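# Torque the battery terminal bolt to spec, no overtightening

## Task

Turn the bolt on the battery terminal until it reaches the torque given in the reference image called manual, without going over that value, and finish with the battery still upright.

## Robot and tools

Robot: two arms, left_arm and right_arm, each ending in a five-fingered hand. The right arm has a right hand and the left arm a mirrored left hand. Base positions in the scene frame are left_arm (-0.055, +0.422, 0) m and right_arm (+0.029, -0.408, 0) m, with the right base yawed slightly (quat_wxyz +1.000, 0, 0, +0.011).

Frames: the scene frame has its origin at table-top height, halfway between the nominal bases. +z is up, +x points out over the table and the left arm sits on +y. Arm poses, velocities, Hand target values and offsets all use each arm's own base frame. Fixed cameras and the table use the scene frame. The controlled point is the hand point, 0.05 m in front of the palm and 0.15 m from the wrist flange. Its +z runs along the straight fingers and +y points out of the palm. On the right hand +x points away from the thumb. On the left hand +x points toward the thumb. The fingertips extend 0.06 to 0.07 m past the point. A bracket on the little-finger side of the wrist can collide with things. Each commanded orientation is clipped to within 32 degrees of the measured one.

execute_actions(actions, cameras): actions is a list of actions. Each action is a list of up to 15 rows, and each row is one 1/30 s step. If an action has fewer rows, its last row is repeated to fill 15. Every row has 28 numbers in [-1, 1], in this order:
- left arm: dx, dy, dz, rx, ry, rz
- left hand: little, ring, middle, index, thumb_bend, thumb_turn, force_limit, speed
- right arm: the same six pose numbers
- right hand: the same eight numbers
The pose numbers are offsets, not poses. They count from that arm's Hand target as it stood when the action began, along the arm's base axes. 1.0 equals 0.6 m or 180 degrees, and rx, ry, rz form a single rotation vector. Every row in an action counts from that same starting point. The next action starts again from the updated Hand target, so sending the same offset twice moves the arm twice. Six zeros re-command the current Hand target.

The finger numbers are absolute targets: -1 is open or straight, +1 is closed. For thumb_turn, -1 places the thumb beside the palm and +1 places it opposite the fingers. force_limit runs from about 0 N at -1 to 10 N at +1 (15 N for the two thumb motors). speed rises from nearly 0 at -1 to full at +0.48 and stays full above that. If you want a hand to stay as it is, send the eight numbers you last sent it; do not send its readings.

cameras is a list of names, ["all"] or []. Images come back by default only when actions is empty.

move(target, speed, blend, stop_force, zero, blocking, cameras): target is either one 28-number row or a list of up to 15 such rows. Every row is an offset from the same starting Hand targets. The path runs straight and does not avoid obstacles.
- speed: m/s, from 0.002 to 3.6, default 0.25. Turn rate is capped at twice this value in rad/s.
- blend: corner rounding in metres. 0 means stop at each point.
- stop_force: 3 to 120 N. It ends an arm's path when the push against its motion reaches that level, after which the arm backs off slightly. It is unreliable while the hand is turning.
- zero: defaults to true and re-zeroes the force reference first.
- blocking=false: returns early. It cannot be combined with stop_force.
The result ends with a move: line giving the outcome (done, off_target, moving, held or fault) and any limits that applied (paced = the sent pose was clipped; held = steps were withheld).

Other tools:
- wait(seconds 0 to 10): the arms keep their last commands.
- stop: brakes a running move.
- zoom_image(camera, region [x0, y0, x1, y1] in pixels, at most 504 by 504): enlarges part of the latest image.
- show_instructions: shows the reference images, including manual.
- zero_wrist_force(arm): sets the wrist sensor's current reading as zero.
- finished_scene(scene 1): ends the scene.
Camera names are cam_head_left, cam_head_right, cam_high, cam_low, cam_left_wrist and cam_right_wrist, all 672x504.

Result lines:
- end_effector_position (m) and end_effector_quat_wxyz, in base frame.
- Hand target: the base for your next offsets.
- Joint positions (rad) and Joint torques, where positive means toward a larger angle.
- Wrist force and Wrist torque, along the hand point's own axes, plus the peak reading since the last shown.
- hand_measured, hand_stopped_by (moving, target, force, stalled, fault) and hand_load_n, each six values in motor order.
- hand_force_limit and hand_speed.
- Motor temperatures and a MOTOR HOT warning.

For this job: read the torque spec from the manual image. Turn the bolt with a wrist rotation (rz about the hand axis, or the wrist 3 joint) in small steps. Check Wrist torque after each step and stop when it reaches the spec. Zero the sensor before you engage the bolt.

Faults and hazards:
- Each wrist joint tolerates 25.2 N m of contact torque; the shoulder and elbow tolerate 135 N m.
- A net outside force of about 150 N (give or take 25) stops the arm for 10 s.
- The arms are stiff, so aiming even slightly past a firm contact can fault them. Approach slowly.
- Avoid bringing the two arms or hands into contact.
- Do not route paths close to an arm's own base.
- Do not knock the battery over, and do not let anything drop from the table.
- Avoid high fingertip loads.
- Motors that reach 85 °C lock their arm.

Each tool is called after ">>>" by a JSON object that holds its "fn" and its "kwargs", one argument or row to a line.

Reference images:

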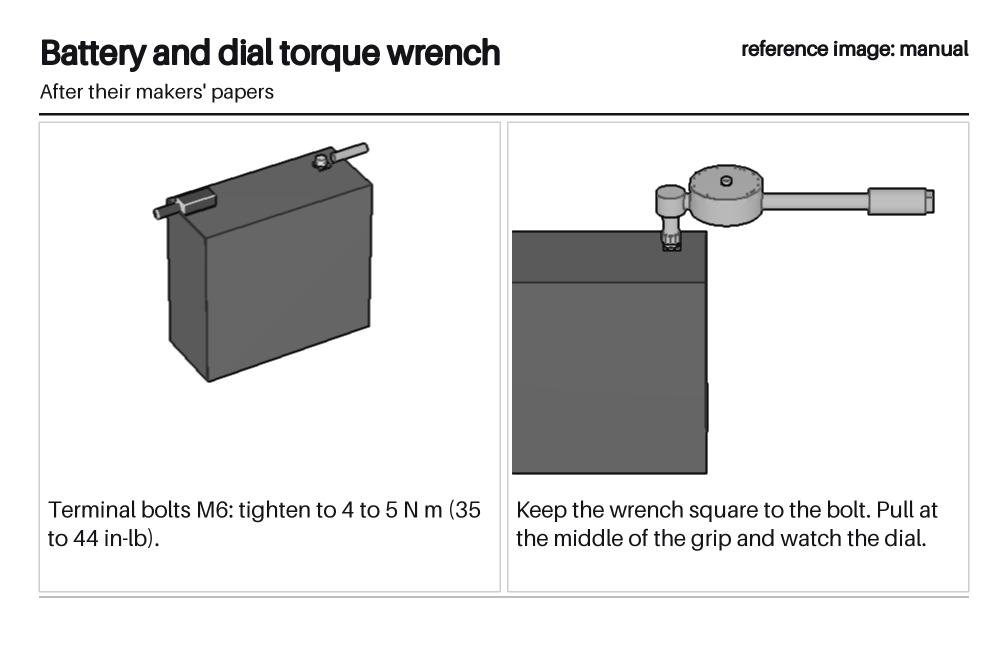

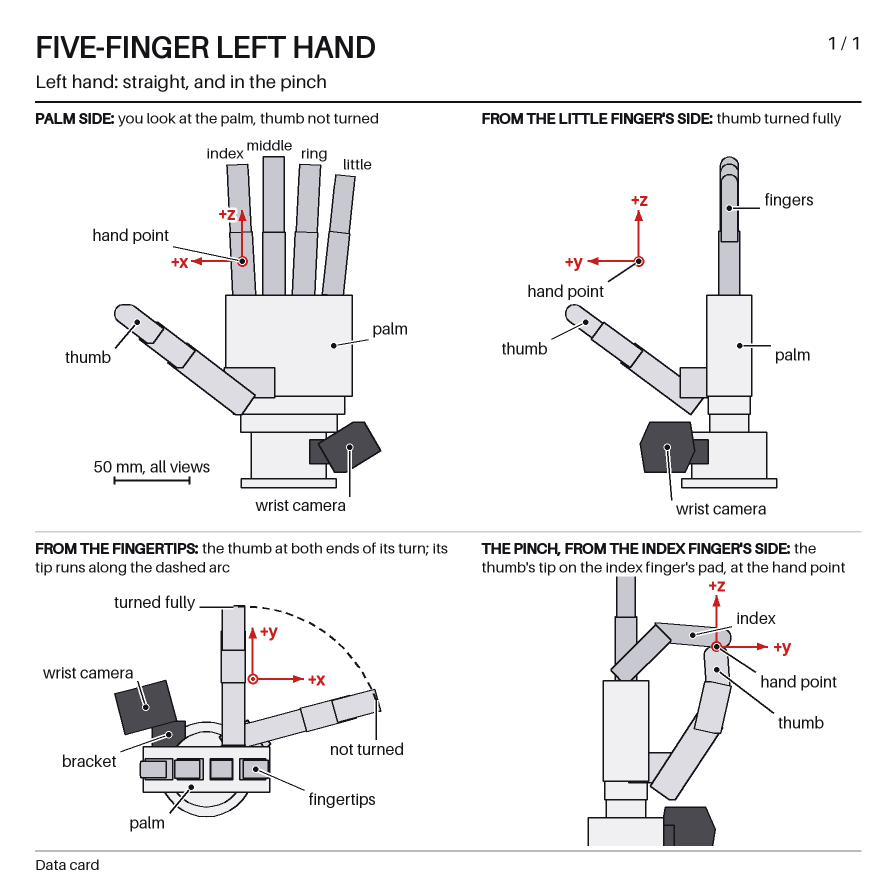

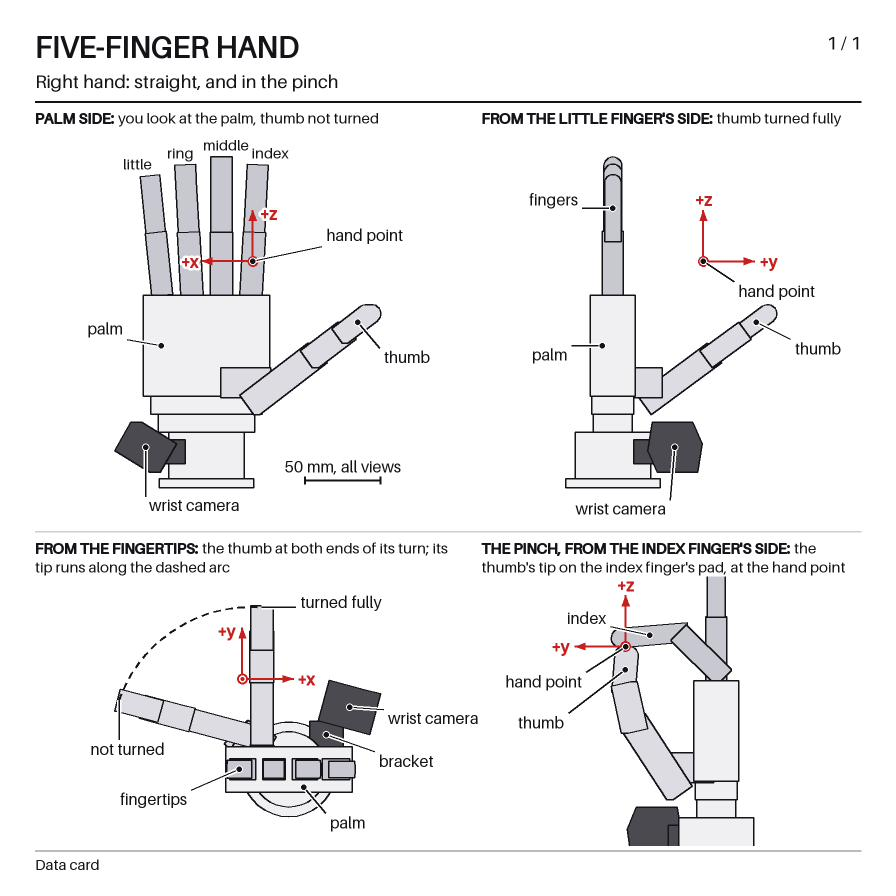

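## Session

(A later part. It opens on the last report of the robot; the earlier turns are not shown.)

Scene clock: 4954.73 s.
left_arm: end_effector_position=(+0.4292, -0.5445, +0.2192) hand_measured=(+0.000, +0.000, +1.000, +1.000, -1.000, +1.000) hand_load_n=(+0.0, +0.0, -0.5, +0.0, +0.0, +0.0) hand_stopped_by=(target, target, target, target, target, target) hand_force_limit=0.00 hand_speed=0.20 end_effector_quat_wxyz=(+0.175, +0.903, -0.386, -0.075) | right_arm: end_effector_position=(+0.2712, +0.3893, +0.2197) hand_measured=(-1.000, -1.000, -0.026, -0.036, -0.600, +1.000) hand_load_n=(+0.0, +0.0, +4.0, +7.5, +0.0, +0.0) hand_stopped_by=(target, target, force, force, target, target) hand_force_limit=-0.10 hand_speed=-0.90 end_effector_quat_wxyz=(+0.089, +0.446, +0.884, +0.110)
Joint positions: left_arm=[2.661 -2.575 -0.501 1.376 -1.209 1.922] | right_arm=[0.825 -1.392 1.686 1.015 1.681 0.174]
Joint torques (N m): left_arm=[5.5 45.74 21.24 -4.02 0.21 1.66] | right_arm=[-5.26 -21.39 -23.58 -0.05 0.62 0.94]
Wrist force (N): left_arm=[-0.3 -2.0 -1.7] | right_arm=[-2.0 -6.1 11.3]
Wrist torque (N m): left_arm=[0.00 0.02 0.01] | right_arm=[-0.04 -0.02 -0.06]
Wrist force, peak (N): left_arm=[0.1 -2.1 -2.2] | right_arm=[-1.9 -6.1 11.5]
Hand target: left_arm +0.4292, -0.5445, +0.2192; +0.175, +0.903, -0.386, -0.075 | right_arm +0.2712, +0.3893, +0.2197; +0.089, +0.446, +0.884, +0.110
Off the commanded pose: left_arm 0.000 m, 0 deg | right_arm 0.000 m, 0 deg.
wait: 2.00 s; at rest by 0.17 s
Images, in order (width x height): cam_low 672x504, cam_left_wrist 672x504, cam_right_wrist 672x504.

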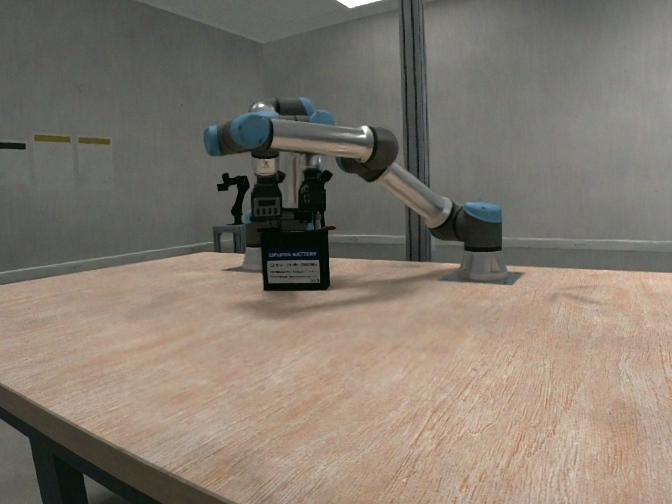

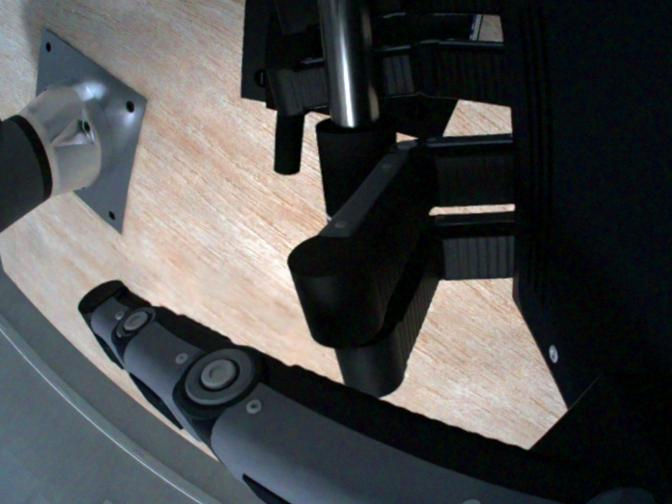

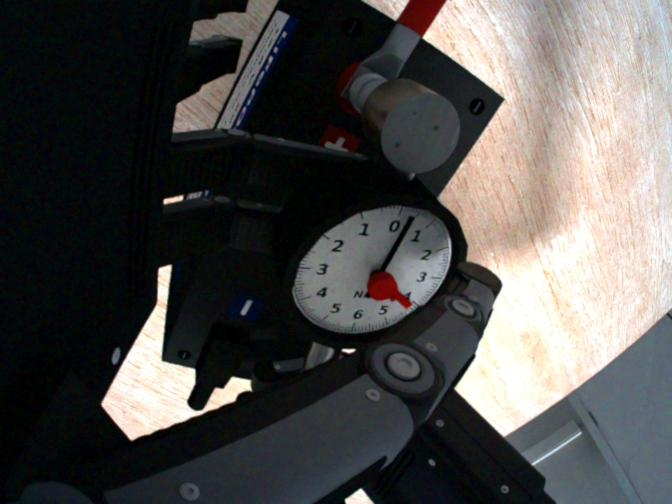

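>>> {"fn": "move", "kwargs": {
  "target": [0,0,0,0,0,0,0,0,1,1,-1,1,0,0.2,0,0,-0.00167,0,0,0,-1,-1,0.05,-0.02,-0.6,1,-0.1,-0.9],
  "speed": 0.01
}}

>>> {"fn": "move", "kwargs": {
  "target": [0,0,0,0,0,0,0,0,1,1,-1,1,0,0.2,0,0,-0.00333,0,0,0,-1,-1,0.05,-0.02,-0.6,1,-0.1,-0.9],
  "speed": 0.01,
  "cameras": ["cam_low", "cam_right_wrist"]
}}

Scene clock: 5010.67 s.
left_arm: end_effector_position=(+0.4292, -0.5445, +0.2192) hand_measured=(+0.000, +0.000, +1.000, +1.000, -1.000, +1.000) hand_load_n=(+0.5, +1.0, +0.0, +0.0, +0.0, +0.0) hand_stopped_by=(target, target, target, target, target, target) hand_force_limit=0.00 hand_speed=0.20 end_effector_quat_wxyz=(+0.175, +0.903, -0.386, -0.075) | right_arm: end_effector_position=(+0.2712, +0.3894, +0.2187) hand_measured=(-1.000, -1.000, -0.024, -0.034, -0.600, +1.000) hand_load_n=(+0.5, -0.5, +0.0, +1.5, +0.0, +0.0) hand_stopped_by=(target, target, force, force, target, target) hand_force_limit=-0.10 hand_speed=-0.90 end_effector_quat_wxyz=(+0.089, +0.446, +0.884, +0.110)
Joint positions: left_arm=[2.661 -2.575 -0.501 1.376 -1.209 1.922] | right_arm=[0.825 -1.392 1.687 1.013 1.681 0.174]
Joint torques (N m): left_arm=[3.01 48.32 18.12 -3.63 0.54 1.46] | right_arm=[-5.88 -15.49 -12.58 0.74 0.48 0.85]
Wrist force (N): left_arm=[0.6 -1.7 0.7] | right_arm=[-2.0 -0.6 1.4]
Wrist torque (N m): left_arm=[0.01 0.08 0.05] | right_arm=[0.09 0.01 -0.01]
Wrist force, peak (N): left_arm=[0.0 -1.9 -2.4] | right_arm=[-1.9 -6.0 11.5]
Hand target: left_arm +0.4292, -0.5445, +0.2192; +0.175, +0.903, -0.386, -0.075 | right_arm +0.2712, +0.3893, +0.2187; +0.089, +0.446, +0.884, +0.110
Off the commanded pose: left_arm 0.000 m, 0 deg | right_arm 0.000 m, 0 deg.
move: done

Scene clock: 5011.37 s.
left_arm: end_effector_position=(+0.4292, -0.5445, +0.2192) hand_measured=(+0.000, +0.000, +1.000, +1.000, -1.000, +1.000) hand_load_n=(+0.0, +1.5, +0.5, +0.0, +0.0, +0.0) hand_stopped_by=(target, target, target, target, target, target) hand_force_limit=0.00 hand_speed=0.20 end_effector_quat_wxyz=(+0.175, +0.903, -0.386, -0.075) | right_arm: end_effector_position=(+0.2712, +0.3893, +0.2166) hand_measured=(-1.000, -1.000, -0.024, -0.034, -0.600, +1.000) hand_load_n=(+0.0, +0.0, +0.0, +0.0, +0.0, -0.5) hand_stopped_by=(target, target, force, force, target, target) hand_force_limit=-0.10 hand_speed=-0.90 end_effector_quat_wxyz=(+0.089, +0.446, +0.884, +0.110)
Joint positions: left_arm=[2.661 -2.575 -0.501 1.376 -1.209 1.922] | right_arm=[0.825 -1.39 1.691 1.008 1.681 0.174]
Joint torques (N m): left_arm=[1.35 48.87 16.51 -3.38 0.37 1.54] | right_arm=[-5.62 -17.16 -14.12 1.16 0.6 0.82]
Wrist force (N): left_arm=[0.7 -0.9 1.8] | right_arm=[-1.3 1.4 0.0]
Wrist torque (N m): left_arm=[-0.06 0.13 0.03] | right_arm=[0.17 0.00 0.00]
Wrist force, peak (N): left_arm=[0.7 -0.9 2.1] | right_arm=[-2.0 -0.3 1.7]
Hand target: left_arm +0.4292, -0.5445, +0.2192; +0.175, +0.903, -0.386, -0.075 | right_arm +0.2712, +0.3893, +0.2167; +0.089, +0.446, +0.884, +0.110
Off the commanded pose: left_arm 0.000 m, 0 deg | right_arm 0.000 m, 0 deg.
move: done
Images, in order (width x height): cam_low 672x504, cam_right_wrist 672x504.

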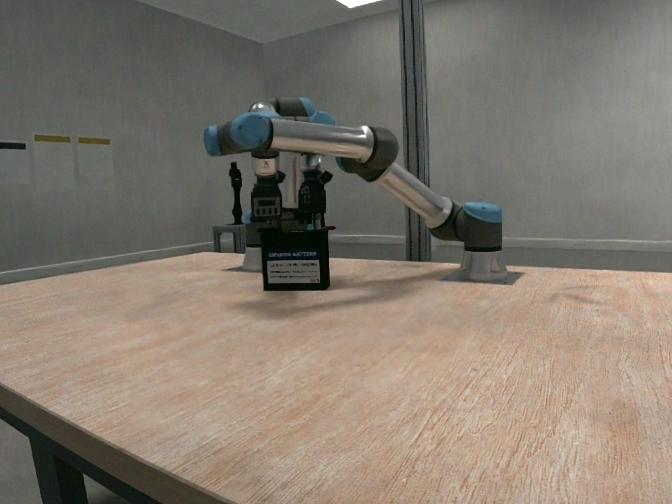

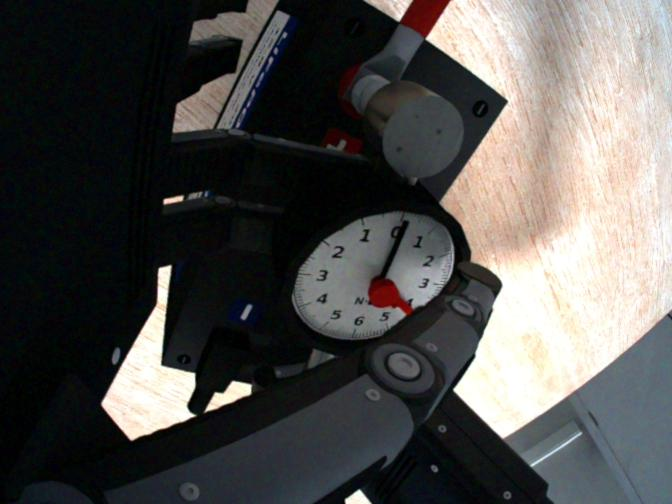

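>>> {"fn": "zoom_image", "kwargs": {
  "camera": "cam_low",
  "region": [255, 180, 325, 250]
}}

>>> {"fn": "zoom_image", "kwargs": {
  "camera": "cam_right_wrist",
  "region": [250, 50, 510, 350]
}}

Scaled by 7.200.

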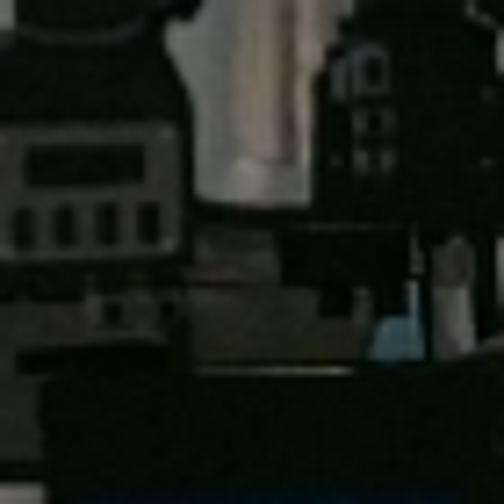

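Scaled by 1.680 from the camera's 672x504 image, which has a finer 960x720 frame.

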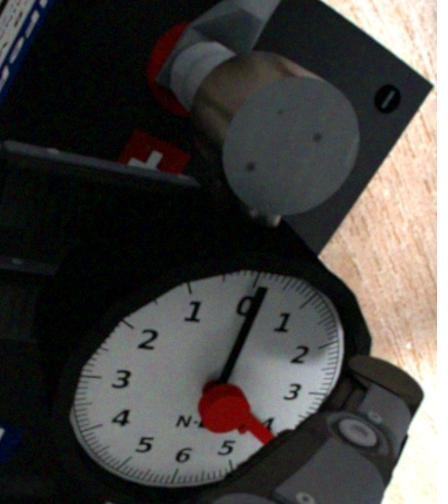

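>>> {"fn": "move", "kwargs": {
  "target": [0,0,-0.00133,0,0,0,0,0,1,1,-1,1,0,0.2,0,0,0,0,0,0,-1,-1,0.05,-0.02,-0.6,1,-0.1,-0.9],
  "speed": 0.01
}}

>>> {"fn": "zoom_image", "kwargs": {
  "camera": "cam_low",
  "region": [255, 180, 325, 250]
}}

Scene clock: 5023.67 s.
left_arm: end_effector_position=(+0.4292, -0.5445, +0.2184) hand_measured=(+0.000, +0.000, +1.000, +1.000, -1.000, +1.000) hand_load_n=(+0.0, +1.0, +0.0, +0.0, +0.0, +0.0) hand_stopped_by=(target, target, target, target, target, target) hand_force_limit=0.00 hand_speed=0.20 end_effector_quat_wxyz=(+0.175, +0.903, -0.386, -0.075) | right_arm: end_effector_position=(+0.2712, +0.3893, +0.2167) hand_measured=(-1.000, -1.000, -0.024, -0.034, -0.600, +1.000) hand_load_n=(+0.0, +0.0, +0.0, +0.0, +0.0, +0.0) hand_stopped_by=(target, target, force, force, target, target) hand_force_limit=-0.10 hand_speed=-0.90 end_effector_quat_wxyz=(+0.089, +0.446, +0.884, +0.110)
Joint positions: left_arm=[2.661 -2.575 -0.504 1.379 -1.209 1.922] | right_arm=[0.825 -1.39 1.691 1.008 1.681 0.174]
Joint torques (N m): left_arm=[-0.54 62.88 13.83 -0.93 0.49 1.28] | right_arm=[-6.04 -39.19 -20.07 3.07 0.54 0.9]
Wrist force (N): left_arm=[1.2 -0.5 1.4] | right_arm=[-1.3 1.4 0.4]
Wrist torque (N m): left_arm=[-0.03 0.15 0.02] | right_arm=[0.14 -0.01 0.00]
Wrist force, peak (N): left_arm=[2.1 -0.7 1.5] | right_arm=[-1.6 1.4 0.4]
Hand target: left_arm +0.4292, -0.5445, +0.2185; +0.175, +0.903, -0.386, -0.075 | right_arm +0.2712, +0.3893, +0.2167; +0.089, +0.446, +0.884, +0.110
Off the commanded pose: left_arm 0.000 m, 0 deg | right_arm 0.000 m, 0 deg.
move: done

Scaled by 7.200.
This view is cut from an older image: the scene may have changed since it was taken.

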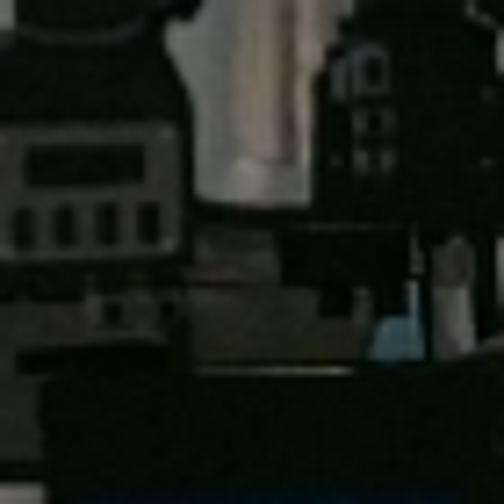

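>>> {"fn": "move", "kwargs": {
  "target": [0,0,0,0,0,0,0,0,1,1,-1,1,0,0.2,-0.0541,-0.0389,0,0,0,0,-1,-1,0.05,-0.02,-0.6,1,-0.1,-0.9],
  "speed": 0.03,
  "stop_force": 4,
  "cameras": ["cam_left_wrist", "cam_low", "cam_right_wrist"]
}}

Scene clock: 5056.23 s.
left_arm: end_effector_position=(+0.4292, -0.5445, +0.2185) hand_measured=(+0.000, +0.000, +1.000, +1.000, -1.000, +1.000) hand_load_n=(+0.0, +1.0, +0.0, +0.0, +0.0, +0.0) hand_stopped_by=(target, target, target, target, target, target) hand_force_limit=0.00 hand_speed=0.20 end_effector_quat_wxyz=(+0.175, +0.903, -0.386, -0.075) | right_arm: end_effector_position=(+0.2387, +0.3660, +0.2167) hand_measured=(-1.000, -1.000, -0.024, -0.034, -0.600, +1.000) hand_load_n=(+0.0, +0.0, +0.0, +0.0, -0.5, +0.0) hand_stopped_by=(target, target, force, force, target, target) hand_force_limit=-0.10 hand_speed=-0.90 end_effector_quat_wxyz=(+0.089, +0.446, +0.884, +0.110)
Joint positions: left_arm=[2.661 -2.575 -0.504 1.379 -1.209 1.922] | right_arm=[0.85 -1.471 1.786 0.997 1.688 0.199]
Joint torques (N m): left_arm=[-5.3 62.53 25.92 -5.09 0.49 1.13] | right_arm=[-8 -11.02 -22.3 2.83 -0.89 -0.94]
Wrist force (N): left_arm=[1.4 -0.6 1.9] | right_arm=[-1.1 1.3 0.5]
Wrist torque (N m): left_arm=[-0.02 0.13 0.03] | right_arm=[0.14 -0.03 -0.12]
Wrist force, peak (N): left_arm=[2.0 -0.8 1.9] | right_arm=[-1.5 1.8 0.2]
Hand target: left_arm +0.4292, -0.5445, +0.2185; +0.175, +0.903, -0.386, -0.075 | right_arm +0.2387, +0.3660, +0.2167; +0.089, +0.446, +0.884, +0.110
Off the commanded pose: left_arm 0.000 m, 0 deg | right_arm 0.000 m, 0 deg.
move: done
Images, in order (width x height): cam_low 672x504, cam_left_wrist 672x504, cam_right_wrist 672x504.

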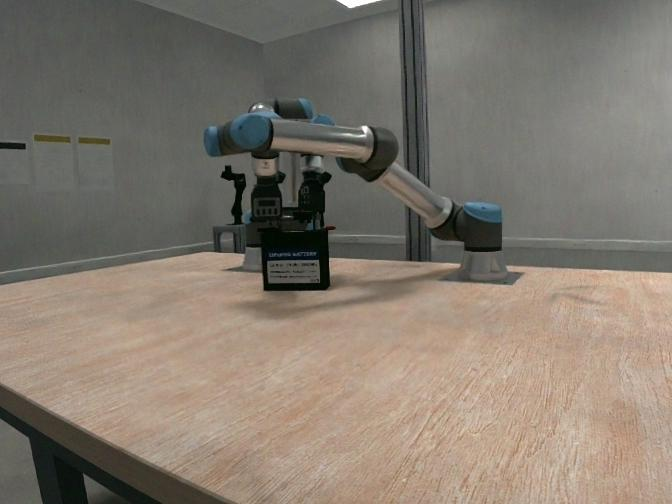

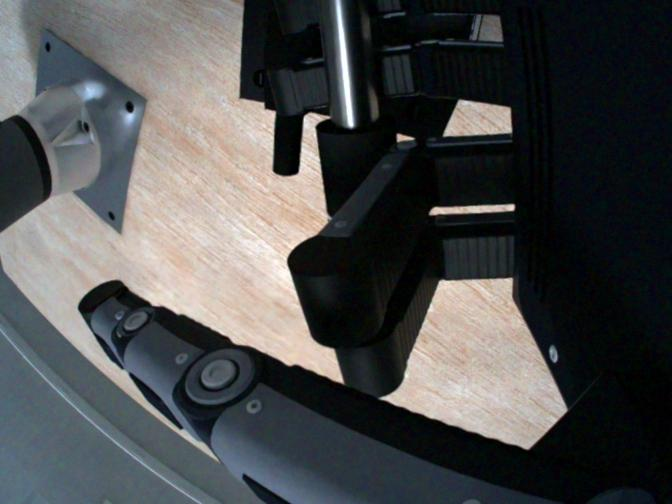

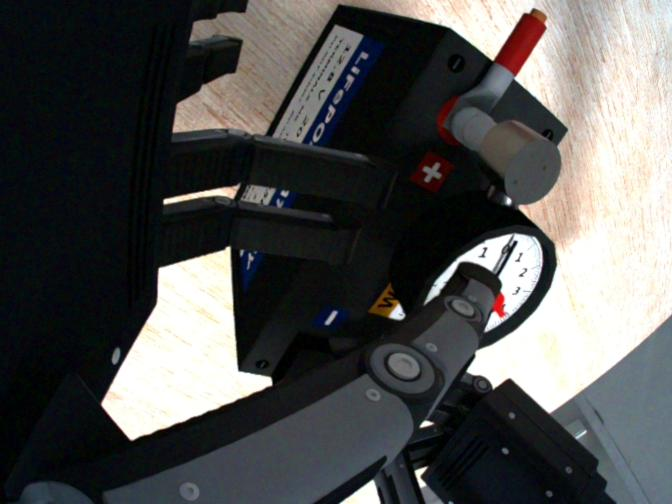

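>>> {"fn": "move", "kwargs": {
  "target": [
    [0,0,0,0,0,0,0,0,1,1,-1,1,0,0.2,-0.0946,-0.0681,0,0,0,0,-1,-1,0.05,-0.02,-0.6,1,-0.1,-0.9],
    [0,0,0,0,0,0,0,0,1,1,-1,1,0,0.2,-0.14,-0.09,0.12,0,0,0,-1,-1,0.05,-0.02,-0.6,1,-0.1,-0.9]
  ],
  "speed": 0.08,
  "blend": 0.02,
  "cameras": ["cam_right_wrist", "cam_high"]
}}

Scene clock: 5063.10 s.
left_arm: end_effector_position=(+0.4292, -0.5445, +0.2185) hand_measured=(+0.000, +0.000, +1.000, +1.000, -1.000, +1.000) hand_load_n=(+0.0, +1.5, +0.0, +0.0, -0.5, +0.0) hand_stopped_by=(target, target, target, target, target, target) hand_force_limit=0.00 hand_speed=0.20 end_effector_quat_wxyz=(+0.175, +0.903, -0.386, -0.075) | right_arm: end_effector_position=(+0.1547, +0.3120, +0.2887) hand_measured=(-1.000, -1.000, -0.024, -0.034, -0.600, +1.000) hand_load_n=(+0.0, +0.0, +0.0, +0.0, +0.0, +0.0) hand_stopped_by=(target, target, force, force, target, target) hand_force_limit=-0.10 hand_speed=-0.90 end_effector_quat_wxyz=(+0.089, +0.446, +0.884, +0.110)
Joint positions: left_arm=[2.661 -2.575 -0.504 1.379 -1.209 1.922] | right_arm=[0.968 -1.694 1.82 1.199 1.717 0.315]
Joint torques (N m): left_arm=[-9.15 62.17 24.9 -5.02 0.61 0.8] | right_arm=[-8.21 -1.34 -13.44 1.7 -0.53 -1.58]
Wrist force (N): left_arm=[1.6 -0.5 1.8] | right_arm=[-1.6 1.5 0.1]
Wrist torque (N m): left_arm=[0.01 0.10 0.03] | right_arm=[0.15 0.04 -0.12]
Wrist force, peak (N): left_arm=[1.6 -0.9 2.2] | right_arm=[-1.1 2.1 0.3]
Hand target: left_arm +0.4292, -0.5445, +0.2185; +0.175, +0.903, -0.386, -0.075 | right_arm +0.1547, +0.3120, +0.2887; +0.089, +0.446, +0.884, +0.110
Off the commanded pose: left_arm 0.000 m, 0 deg | right_arm 0.000 m, 0 deg.
move: done
Images, in order (width x height): cam_high 672x504, cam_right_wrist 672x504.

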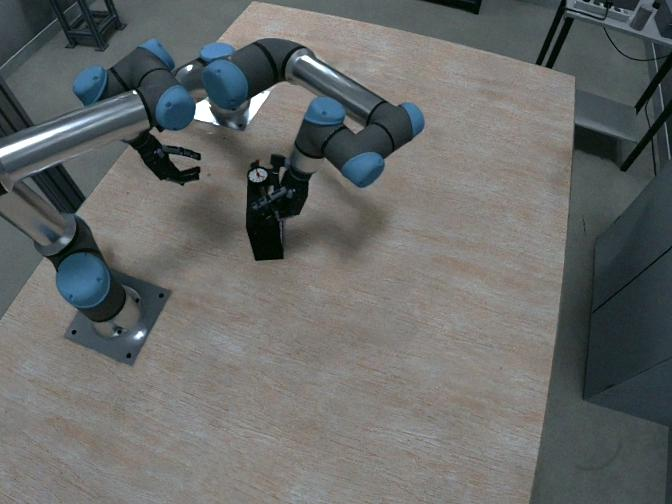

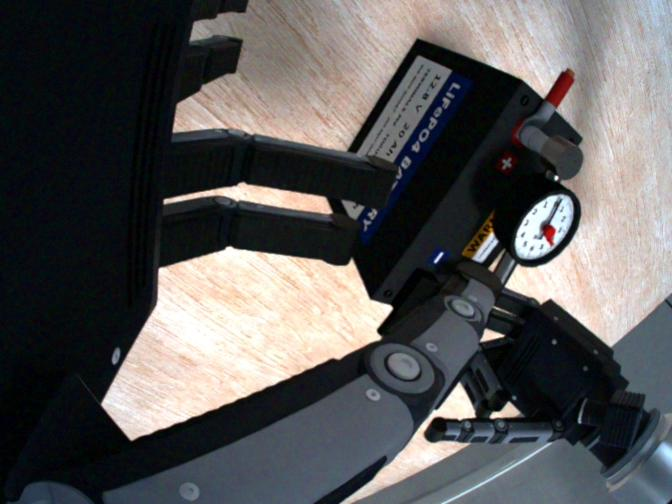

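>>> {"fn": "zoom_image", "kwargs": {
  "camera": "cam_high",
  "region": [225, 140, 305, 200]
}}

>>> {"fn": "zoom_image", "kwargs": {
  "camera": "cam_right_wrist",
  "region": [380, 40, 640, 300]
}}

Scaled by 6.300.

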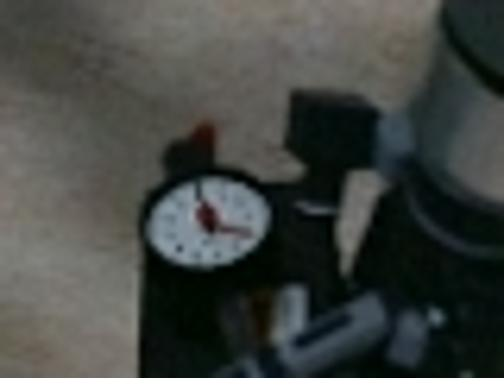

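Scaled by 1.938 from the camera's 672x504 image, which has a finer 960x720 frame.

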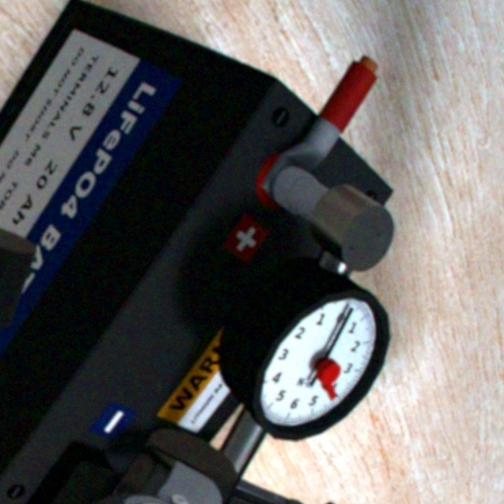

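>>> {"fn": "execute_actions", "kwargs": {
  "actions": [
    [[0,0,0,0,0,0,0,0,1,1,-1,-1,0,-0.3,0,0,0,0,0,0,-1,-1,0.05,-0.02,-1,1,-0.1,-0.5]]
  ]
}}

>>> {"fn": "move", "kwargs": {
  "target": [0,0,0,0,0,0,0,0,1,1,-1,-1,0,-0.3,-0.03,-0.04,0.02,-0.1265,-0.0422,0.927,-1,-1,-1,-1,-1,1,-0.1,-0.5],
  "speed": 0.25,
  "cameras": ["cam_left_wrist", "cam_high", "cam_right_wrist"]
}}

Scene clock: 5096.60 s.
left_arm: end_effector_position=(+0.4292, -0.5445, +0.2185) hand_measured=(+0.000, +0.000, +1.000, +1.000, -1.000, -1.000) hand_load_n=(+0.0, +1.0, -0.5, +0.0, +0.0, +0.0) hand_stopped_by=(target, target, target, target, target, target) hand_force_limit=0.00 hand_speed=-0.30 end_effector_quat_wxyz=(+0.175, +0.903, -0.386, -0.075) | right_arm: end_effector_position=(+0.1547, +0.3120, +0.2887) hand_measured=(-1.000, -1.000, -0.024, -0.034, -1.000, +1.000) hand_load_n=(+0.0, +0.0, +0.0, +0.0, +0.0, +0.0) hand_stopped_by=(target, target, force, force, target, target) hand_force_limit=-0.10 hand_speed=-0.50 end_effector_quat_wxyz=(+0.089, +0.446, +0.884, +0.110)
Joint positions: left_arm=[2.661 -2.575 -0.504 1.379 -1.209 1.922] | right_arm=[0.968 -1.694 1.82 1.199 1.717 0.315]
Joint torques (N m): left_arm=[-12.08 60.1 24.81 -5.01 0.6 0.58] | right_arm=[-8.08 -2.74 -16.67 1.89 -1.17 -1.67]
Wrist force (N): left_arm=[1.4 -0.3 1.9] | right_arm=[-1.4 1.3 -0.1]
Wrist torque (N m): left_arm=[-0.03 0.11 0.02] | right_arm=[0.14 0.03 -0.11]
Wrist force, peak (N): left_arm=[1.7 -0.7 2.1] | right_arm=[-1.7 1.6 -0.1]
Hand target: left_arm +0.4292, -0.5445, +0.2185; +0.175, +0.903, -0.386, -0.075 | right_arm +0.1547, +0.3120, +0.2887; +0.089, +0.446, +0.884, +0.110
Off the commanded pose: left_arm 0.000 m, 0 deg | right_arm 0.000 m, 0 deg.
Step readings (end_effector_position of left_arm | right_arm):
0: (+0.4292, -0.5445, +0.2185) | (+0.1547, +0.3120, +0.2887)
1: (+0.4292, -0.5445, +0.2185) | (+0.1547, +0.3120, +0.2887)
2: (+0.4292, -0.5445, +0.2185) | (+0.1547, +0.3120, +0.2887)
4: (+0.4292, -0.5445, +0.2185) | (+0.1547, +0.3120, +0.2887)
8: (+0.4292, -0.5445, +0.2185) | (+0.1547, +0.3120, +0.2887)
15: (+0.4292, -0.5445, +0.2185) | (+0.1547, +0.3120, +0.2887)

Scene clock: 5102.97 s.
left_arm: end_effector_position=(+0.4292, -0.5445, +0.2185) hand_measured=(+0.000, +0.000, +1.000, +1.000, -1.000, -1.000) hand_load_n=(+0.0, +1.0, +0.0, +0.0, +0.0, +0.0) hand_stopped_by=(target, target, target, target, target, target) hand_force_limit=0.00 hand_speed=-0.30 end_effector_quat_wxyz=(+0.175, +0.903, -0.386, -0.075) | right_arm: end_effector_position=(+0.1367, +0.2880, +0.3007) hand_measured=(-1.000, -1.000, -1.000, -1.000, -1.000, +1.000) hand_load_n=(+0.0, +0.0, +0.0, +0.0, +0.0, +0.0) hand_stopped_by=(target, target, target, target, target, target) hand_force_limit=-0.10 hand_speed=-0.50 end_effector_quat_wxyz=(+0.000, +0.843, -0.538, +0.000)
Joint positions: left_arm=[2.661 -2.575 -0.504 1.379 -1.209 1.922] | right_arm=[0.559 -1.491 1.582 1.481 1.57 -3.016]
Joint torques (N m): left_arm=[-10.45 57.77 24.8 -4.85 0.66 0.56] | right_arm=[-7.06 -35.79 -10.48 0.97 -1.45 -0.5]
Wrist force (N): left_arm=[1.4 -0.6 1.8] | right_arm=[-1.1 -0.1 -0.2]
Wrist torque (N m): left_arm=[-0.04 0.10 0.03] | right_arm=[-0.01 -0.02 -0.13]
Wrist force, peak (N): left_arm=[1.6 -0.7 2.3] | right_arm=[-1.7 1.3 0.6]
Hand target: left_arm +0.4292, -0.5445, +0.2185; +0.175, +0.903, -0.386, -0.075 | right_arm +0.1367, +0.2880, +0.3007; +0.000, +0.843, -0.538, +0.000
Off the commanded pose: left_arm 0.000 m, 0 deg | right_arm 0.000 m, 0 deg.
move: done
Images, in order (width x height): cam_high 672x504, cam_left_wrist 672x504, cam_right_wrist 672x504.

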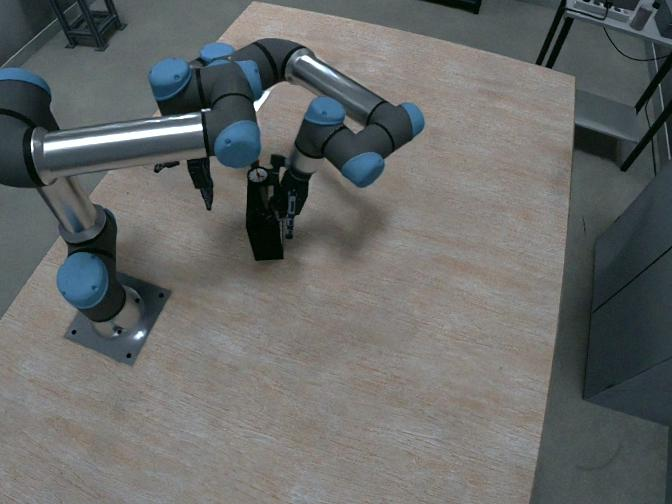

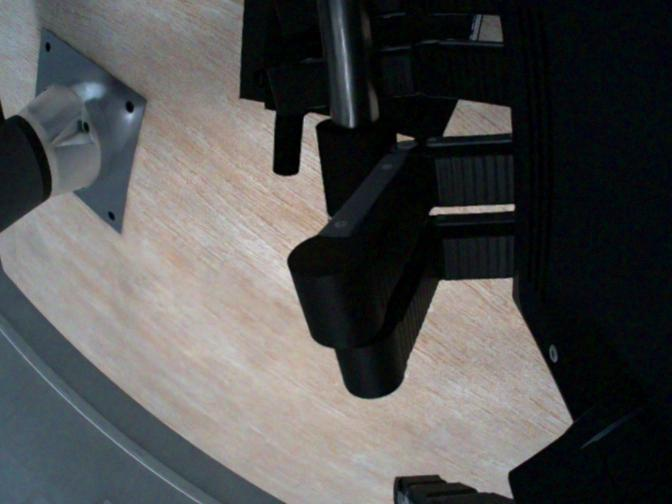

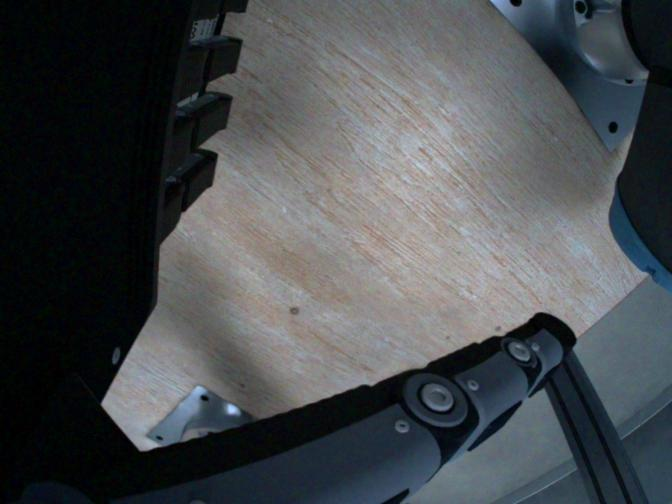

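>>> {"fn": "move", "kwargs": {
  "target": [
    [0,0,0,0,0,0,0,0,1,1,-1,-1,0,-0.3,0,0,0.1655,0,0,0,-1,-1,-1,-1,-1,1,-0.1,-0.5],
    [0,0,0,0,0,0,0,0,1,1,-1,-1,0,-0.3,0.239,-0.347,0.1655,0,0,-0.25,-1,-1,-1,-1,-1,1,-0.1,-0.5],
    [0,0,0,0,0,0,0,0,1,1,-1,-1,0,-0.3,0.322,-0.808,0.1655,0,0,-0.496,-1,-1,-1,-1,-1,1,-0.1,-0.5]
  ],
  "speed": 0.3,
  "blend": [0.03,0.05,0],
  "cameras": ["cam_high"]
}}

Scene clock: 5200.77 s.
left_arm: end_effector_position=(+0.4292, -0.5445, +0.2185) hand_measured=(+0.000, +0.000, +1.000, +1.000, -1.000, -1.000) hand_load_n=(+0.0, +1.0, +0.0, +0.0, +0.0, +0.0) hand_stopped_by=(target, target, target, target, target, target) hand_force_limit=0.00 hand_speed=-0.30 end_effector_quat_wxyz=(+0.175, +0.903, -0.386, -0.075) | right_arm: end_effector_position=(+0.3299, -0.1967, +0.4000) hand_measured=(-1.000, -1.000, -1.000, -1.000, -1.000, +1.000) hand_load_n=(+0.0, +0.0, +0.0, +0.0, +0.0, +0.0) hand_stopped_by=(target, target, target, target, target, target) hand_force_limit=-0.10 hand_speed=-0.50 end_effector_quat_wxyz=(+0.000, -0.222, +0.975, +0.000)
Joint positions: left_arm=[2.661 -2.575 -0.504 1.379 -1.209 1.922] | right_arm=[-1 -1.297 1.095 1.772 1.57 -3.018]
Joint torques (N m): left_arm=[-10.35 57.41 23.67 -4.71 0.95 0.21] | right_arm=[-6.11 -35.1 -18.73 1.01 1.52 -0.23]
Wrist force (N): left_arm=[1.6 -0.5 1.9] | right_arm=[-1.6 0.0 -0.3]
Wrist torque (N m): left_arm=[-0.04 0.08 0.04] | right_arm=[-0.01 0.06 0.04]
Wrist force, peak (N): left_arm=[1.7 -0.8 2.2] | right_arm=[-2.4 0.4 -2.0]
Hand target: left_arm +0.4292, -0.5445, +0.2185; +0.175, +0.903, -0.386, -0.075 | right_arm +0.3299, -0.1968, +0.4000; +0.000, -0.222, +0.975, +0.000
Off the commanded pose: left_arm 0.000 m, 0 deg | right_arm 0.000 m, 0 deg.
move: done
Images, in order (width x height): cam_high 672x504.

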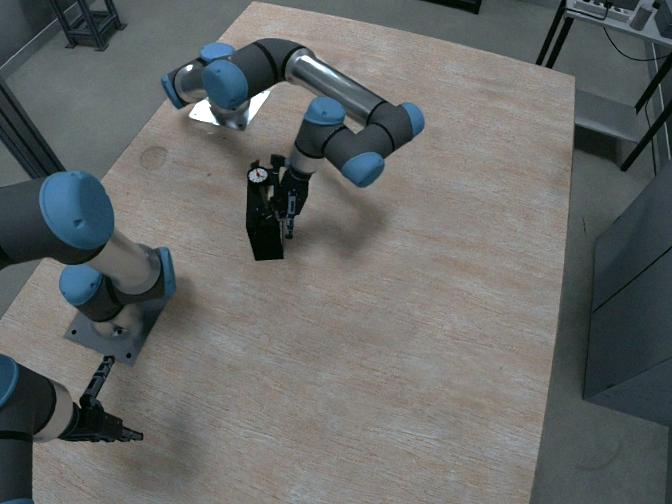

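>>> {"fn": "move", "kwargs": {
  "target": [
    [0,0,0,0,0,0,0,0,1,1,-1,-1,0,-0.3,0.2125,0.1365,0.1385,0.1201,-0.1870,0,-1,-1,-1,-1,-1,1,-0.1,-0.5],
    [0,0,0,0,0,0,0,0,1,1,-1,-1,0,-0.3,0.3003,0.1928,0.4068,0.2401,-0.3740,0,-1,-1,-1,-1,-1,1,-0.1,-0.5]
  ],
  "speed": 0.4,
  "blend": [0.04,0]
}}

Scene clock: 5211.73 s.
left_arm: end_effector_position=(+0.4292, -0.5445, +0.2185) hand_measured=(+0.000, +0.000, +1.000, +1.000, -1.000, -1.000) hand_load_n=(+0.0, +1.0, +0.0, +0.0, +0.0, +0.0) hand_stopped_by=(target, target, target, target, target, target) hand_force_limit=0.00 hand_speed=-0.30 end_effector_quat_wxyz=(+0.175, +0.903, -0.386, -0.075) | right_arm: end_effector_position=(+0.5102, -0.0811, +0.6439) hand_measured=(-1.000, -1.000, -1.000, -1.000, -1.000, +1.000) hand_load_n=(+0.0, +0.0, +0.0, +0.0, +0.0, +0.0) hand_stopped_by=(target, target, target, target, target, target) hand_force_limit=-0.10 hand_speed=-0.50 end_effector_quat_wxyz=(+0.605, -0.170, +0.747, +0.219) end_effector_velocity=(-0.001, +0.001, +0.002) end_effector_angular_velocity=(+0.000, -0.004, +0.001)
Joint positions: left_arm=[2.661 -2.575 -0.504 1.379 -1.209 1.922] | right_arm=[-1.002 -1.298 1.1 1.779 0.174 -3.029]
Joint velocities: left_arm=[within noise] | right_arm=[0 -0.002 0.001 0.004 -0.004 -0.006]
Joint torques (N m): left_arm=[-11.13 54.46 23.8 -4.87 0.53 -0.08] | right_arm=[-7.66 -44.24 -10.46 3.67 -3.54 -1.93]
Wrist force (N): left_arm=[1.5 -0.6 1.5] | right_arm=[-3.0 0.6 2.4]
Wrist torque (N m): left_arm=[-0.03 0.08 0.03] | right_arm=[-0.04 0.18 -0.07]
Wrist force, peak (N): left_arm=[1.8 -0.8 2.1] | right_arm=[-3.8 0.1 2.7]
Hand target: left_arm +0.4292, -0.5445, +0.2185; +0.175, +0.903, -0.386, -0.075 | right_arm +0.5101, -0.0811, +0.6441; +0.605, -0.170, +0.747, +0.219
Off the commanded pose: left_arm 0.000 m, 0 deg | right_arm 0.000 m, 0 deg.
move: done

>>> {"fn": "move", "kwargs": {
  "target": [
    [0,0,0,0,0,0,0,0,1,1,-1,-1,0,-0.3,-0.0101,-0.0065,0.1093,0.0450,-0.0701,0,-1,-1,-1,-1,-1,1,-0.1,-0.5],
    [0,0,0,0,0,0,0,0,1,1,-1,-1,0,-0.3,-0.0436,-0.0280,0.2117,0.0900,-0.1402,0,-1,-1,-1,-1,-1,1,-0.1,-0.5]
  ],
  "speed": 0.3,
  "blend": [0.03,0]
}}

Scene clock: 5220.40 s.
left_arm: end_effector_position=(+0.4292, -0.5445, +0.2185) hand_measured=(+0.000, +0.000, +1.000, +1.000, -1.000, -1.000) hand_load_n=(+0.0, +1.0, +0.0, +0.5, -0.5, +0.0) hand_stopped_by=(target, target, target, target, target, target) hand_force_limit=0.00 hand_speed=-0.30 end_effector_quat_wxyz=(+0.175, +0.903, -0.386, -0.075) | right_arm: end_effector_position=(+0.4840, -0.0979, +0.7710) hand_measured=(-1.000, -1.000, -1.000, -1.000, -1.000, +1.000) hand_load_n=(+0.0, +0.0, +0.0, +0.0, +0.0, -0.5) hand_stopped_by=(target, target, target, target, target, target) hand_force_limit=-0.10 hand_speed=-0.50 end_effector_quat_wxyz=(+0.770, -0.127, +0.559, +0.279)
Joint positions: left_arm=[2.661 -2.575 -0.504 1.379 -1.209 1.922] | right_arm=[-1.003 -1.297 1.095 1.766 -0.349 -3.011]
Joint torques (N m): left_arm=[-10.32 54.23 22.27 -4.81 0.72 0.03] | right_arm=[-8.31 -28.3 -10.29 1 -3.17 1.51]
Wrist force (N): left_arm=[1.7 -0.4 1.6] | right_arm=[-2.8 0.1 3.3]
Wrist torque (N m): left_arm=[0.01 0.06 0.04] | right_arm=[-0.11 0.18 -0.17]
Wrist force, peak (N): left_arm=[1.7 -0.8 2.0] | right_arm=[-3.4 0.3 3.8]
Hand target: left_arm +0.4292, -0.5445, +0.2185; +0.175, +0.903, -0.386, -0.075 | right_arm +0.4840, -0.0979, +0.7711; +0.770, -0.127, +0.559, +0.279
Off the commanded pose: left_arm 0.000 m, 0 deg | right_arm 0.000 m, 0 deg.
move: done

>>> {"fn": "move", "kwargs": {
  "target": [
    [0,0,0,0,0,0,0,0,1,1,-1,-1,0,-0.3,-0.0359,0.0562,-0.1563,-0.1404,-0.0897,0,-1,-1,-1,-1,-1,1,-0.1,-0.5],
    [0,0,0,0,0,0,0,0,1,1,-1,-1,0,-0.3,-0.0249,0.0389,-0.325,-0.2809,-0.1795,0,-1,-1,-1,-1,-1,1,-0.1,-0.5],
    [0,0,0,0,0,0,0,0,1,1,-1,-1,0,-0.3,0.0301,-0.0470,-0.4608,-0.4213,-0.2692,0,-1,-1,-1,-1,-1,1,-0.1,-0.5]
  ],
  "speed": 0.3,
  "blend": [0.03,0.03,0]
}}

Scene clock: 5247.07 s.
left_arm: end_effector_position=(+0.4292, -0.5445, +0.2185) hand_measured=(+0.000, +0.000, +1.000, +1.000, -1.000, -1.000) hand_load_n=(+0.0, +1.0, +0.0, +0.0, -0.5, +0.0) hand_stopped_by=(target, target, target, target, target, target) hand_force_limit=0.00 hand_speed=-0.30 end_effector_quat_wxyz=(+0.175, +0.903, -0.386, -0.075) | right_arm: end_effector_position=(+0.5020, -0.1260, +0.4947) hand_measured=(-1.000, -1.000, -1.000, -1.000, -1.000, +1.000) hand_load_n=(+0.0, -0.5, +0.0, +0.0, +0.0, +0.0) hand_stopped_by=(target, target, target, target, target, target) hand_force_limit=-0.10 hand_speed=-0.50 end_effector_quat_wxyz=(+0.682, -0.655, +0.268, -0.184)
Joint positions: left_arm=[2.661 -2.575 -0.504 1.379 -1.209 1.922] | right_arm=[-1.003 -1.301 1.1 0.197 -0.35 -3.012]
Joint torques (N m): left_arm=[-9.58 52.94 21.8 -4.66 0.6 -0.47] | right_arm=[8.9 -20.82 -24.55 -0.64 1.05 -1.64]
Wrist force (N): left_arm=[1.2 -0.5 1.9] | right_arm=[-2.1 -3.3 1.8]
Wrist torque (N m): left_arm=[-0.07 0.14 0.02] | right_arm=[-0.36 0.22 -0.09]
Wrist force, peak (N): left_arm=[1.5 -1.0 2.2] | right_arm=[-3.4 0.4 3.9]
Hand target: left_arm +0.4292, -0.5445, +0.2185; +0.175, +0.903, -0.386, -0.075 | right_arm +0.5020, -0.1261, +0.4946; +0.682, -0.655, +0.268, -0.184
Off the commanded pose: left_arm 0.000 m, 0 deg | right_arm 0.000 m, 0 deg.
move: done

>>> {"fn": "move", "kwargs": {
  "target": [
    [0,0,0,0,0,0,0,0,1,1,-1,-1,0,-0.3,0.0842,-0.1317,-0.0667,-0.1404,-0.0897,0,-1,-1,-1,-1,-1,1,-0.1,-0.5],
    [0,0,0,0,0,0,0,0,1,1,-1,-1,0,-0.3,0.175,-0.2738,-0.0462,-0.2809,-0.1795,0,-1,-1,-1,-1,-1,1,-0.1,-0.5],
    [0,0,0,0,0,0,0,0,1,1,-1,-1,0,-0.3,0.2481,-0.3883,0.0558,-0.4213,-0.2692,0,-1,-1,-1,-1,-1,1,-0.1,-0.5]
  ],
  "speed": 0.3,
  "blend": [0.03,0.03,0]
}}

Scene clock: 5256.83 s.
left_arm: end_effector_position=(+0.4292, -0.5445, +0.2185) hand_measured=(+0.000, +0.000, +1.000, +1.000, -1.000, -1.000) hand_load_n=(+0.5, +1.5, +0.0, +0.0, -0.5, +0.0) hand_stopped_by=(target, target, target, target, target, target) hand_force_limit=0.00 hand_speed=-0.30 end_effector_quat_wxyz=(+0.175, +0.903, -0.386, -0.075) | right_arm: end_effector_position=(+0.6509, -0.3591, +0.5279) hand_measured=(-1.000, -1.000, -1.000, -1.000, -1.000, +1.000) hand_load_n=(+0.5, +0.0, +0.0, +0.0, +0.0, +0.0) hand_stopped_by=(target, target, target, target, target, target) hand_force_limit=-0.10 hand_speed=-0.50 end_effector_quat_wxyz=(-0.194, +0.799, +0.180, +0.540)
Joint positions: left_arm=[2.661 -2.575 -0.504 1.379 -1.209 1.922] | right_arm=[-1.003 -1.303 1.106 -1.378 -0.349 -3.013]
Joint torques (N m): left_arm=[-9.17 50.61 23.52 -4.61 0.31 -0.56] | right_arm=[8.5 -49.32 -26.88 -3.07 0.29 -1.67]
Wrist force (N): left_arm=[1.3 -0.7 1.9] | right_arm=[0.7 -0.6 0.8]
Wrist torque (N m): left_arm=[-0.04 0.13 0.02] | right_arm=[-0.07 -0.07 -0.03]
Wrist force, peak (N): left_arm=[1.4 -0.5 2.5] | right_arm=[-2.6 -3.6 2.1]
Hand target: left_arm +0.4292, -0.5445, +0.2185; +0.175, +0.903, -0.386, -0.075 | right_arm +0.6509, -0.3591, +0.5281; -0.194, +0.799, +0.180, +0.540
Off the commanded pose: left_arm 0.000 m, 0 deg | right_arm 0.000 m, 0 deg.
move: done

>>> {"fn": "move", "kwargs": {
  "target": [
    [0,0,0,0,0,0,0,0,1,1,-1,-1,0,-0.3,-0.1543,-0.0985,-0.175,-0.1047,0.1638,0,-1,-1,-1,-1,-1,1,-0.1,-0.5],
    [0,0,0,0,0,0,0,0,1,1,-1,-1,0,-0.3,-0.3652,-0.2330,-0.2135,-0.2094,0.3277,0,-1,-1,-1,-1,-1,1,-0.1,-0.5]
  ],
  "speed": 0.4,
  "blend": [0.03,0]
}}

Scene clock: 5273.27 s.
left_arm: end_effector_position=(+0.4292, -0.5445, +0.2185) hand_measured=(+0.000, +0.000, +1.000, +1.000, -1.000, -1.000) hand_load_n=(+0.0, +1.0, +0.0, +0.0, +0.0, +0.0) hand_stopped_by=(target, target, target, target, target, target) hand_force_limit=0.00 hand_speed=-0.30 end_effector_quat_wxyz=(+0.175, +0.903, -0.386, -0.075) | right_arm: end_effector_position=(+0.4318, -0.4988, +0.4001) hand_measured=(-1.000, -1.000, -1.000, -1.000, -1.000, +1.000) hand_load_n=(+0.0, +0.0, +0.0, +0.0, +0.0, +0.0) hand_stopped_by=(target, target, target, target, target, target) hand_force_limit=-0.10 hand_speed=-0.50 end_effector_quat_wxyz=(+0.001, +0.975, +0.220, +0.000)
Joint positions: left_arm=[2.661 -2.575 -0.504 1.379 -1.209 1.922] | right_arm=[-1.002 -1.303 1.104 -1.373 -1.571 -3.017]
Joint torques (N m): left_arm=[-11.32 49.69 20.69 -4.49 0.57 -0.77] | right_arm=[3.56 -34.78 -25.29 -1.15 -1.49 0.13]
Wrist force (N): left_arm=[1.4 -0.9 1.5] | right_arm=[-1.0 0.1 -0.1]
Wrist torque (N m): left_arm=[-0.06 0.09 0.03] | right_arm=[0.00 -0.03 -0.11]
Wrist force, peak (N): left_arm=[1.8 -0.6 2.0] | right_arm=[-2.3 0.0 0.1]
Hand target: left_arm +0.4292, -0.5445, +0.2185; +0.175, +0.903, -0.386, -0.075 | right_arm +0.4318, -0.4989, +0.4000; +0.001, +0.975, +0.220, +0.000
Off the commanded pose: left_arm 0.000 m, 0 deg | right_arm 0.000 m, 0 deg.
move: done


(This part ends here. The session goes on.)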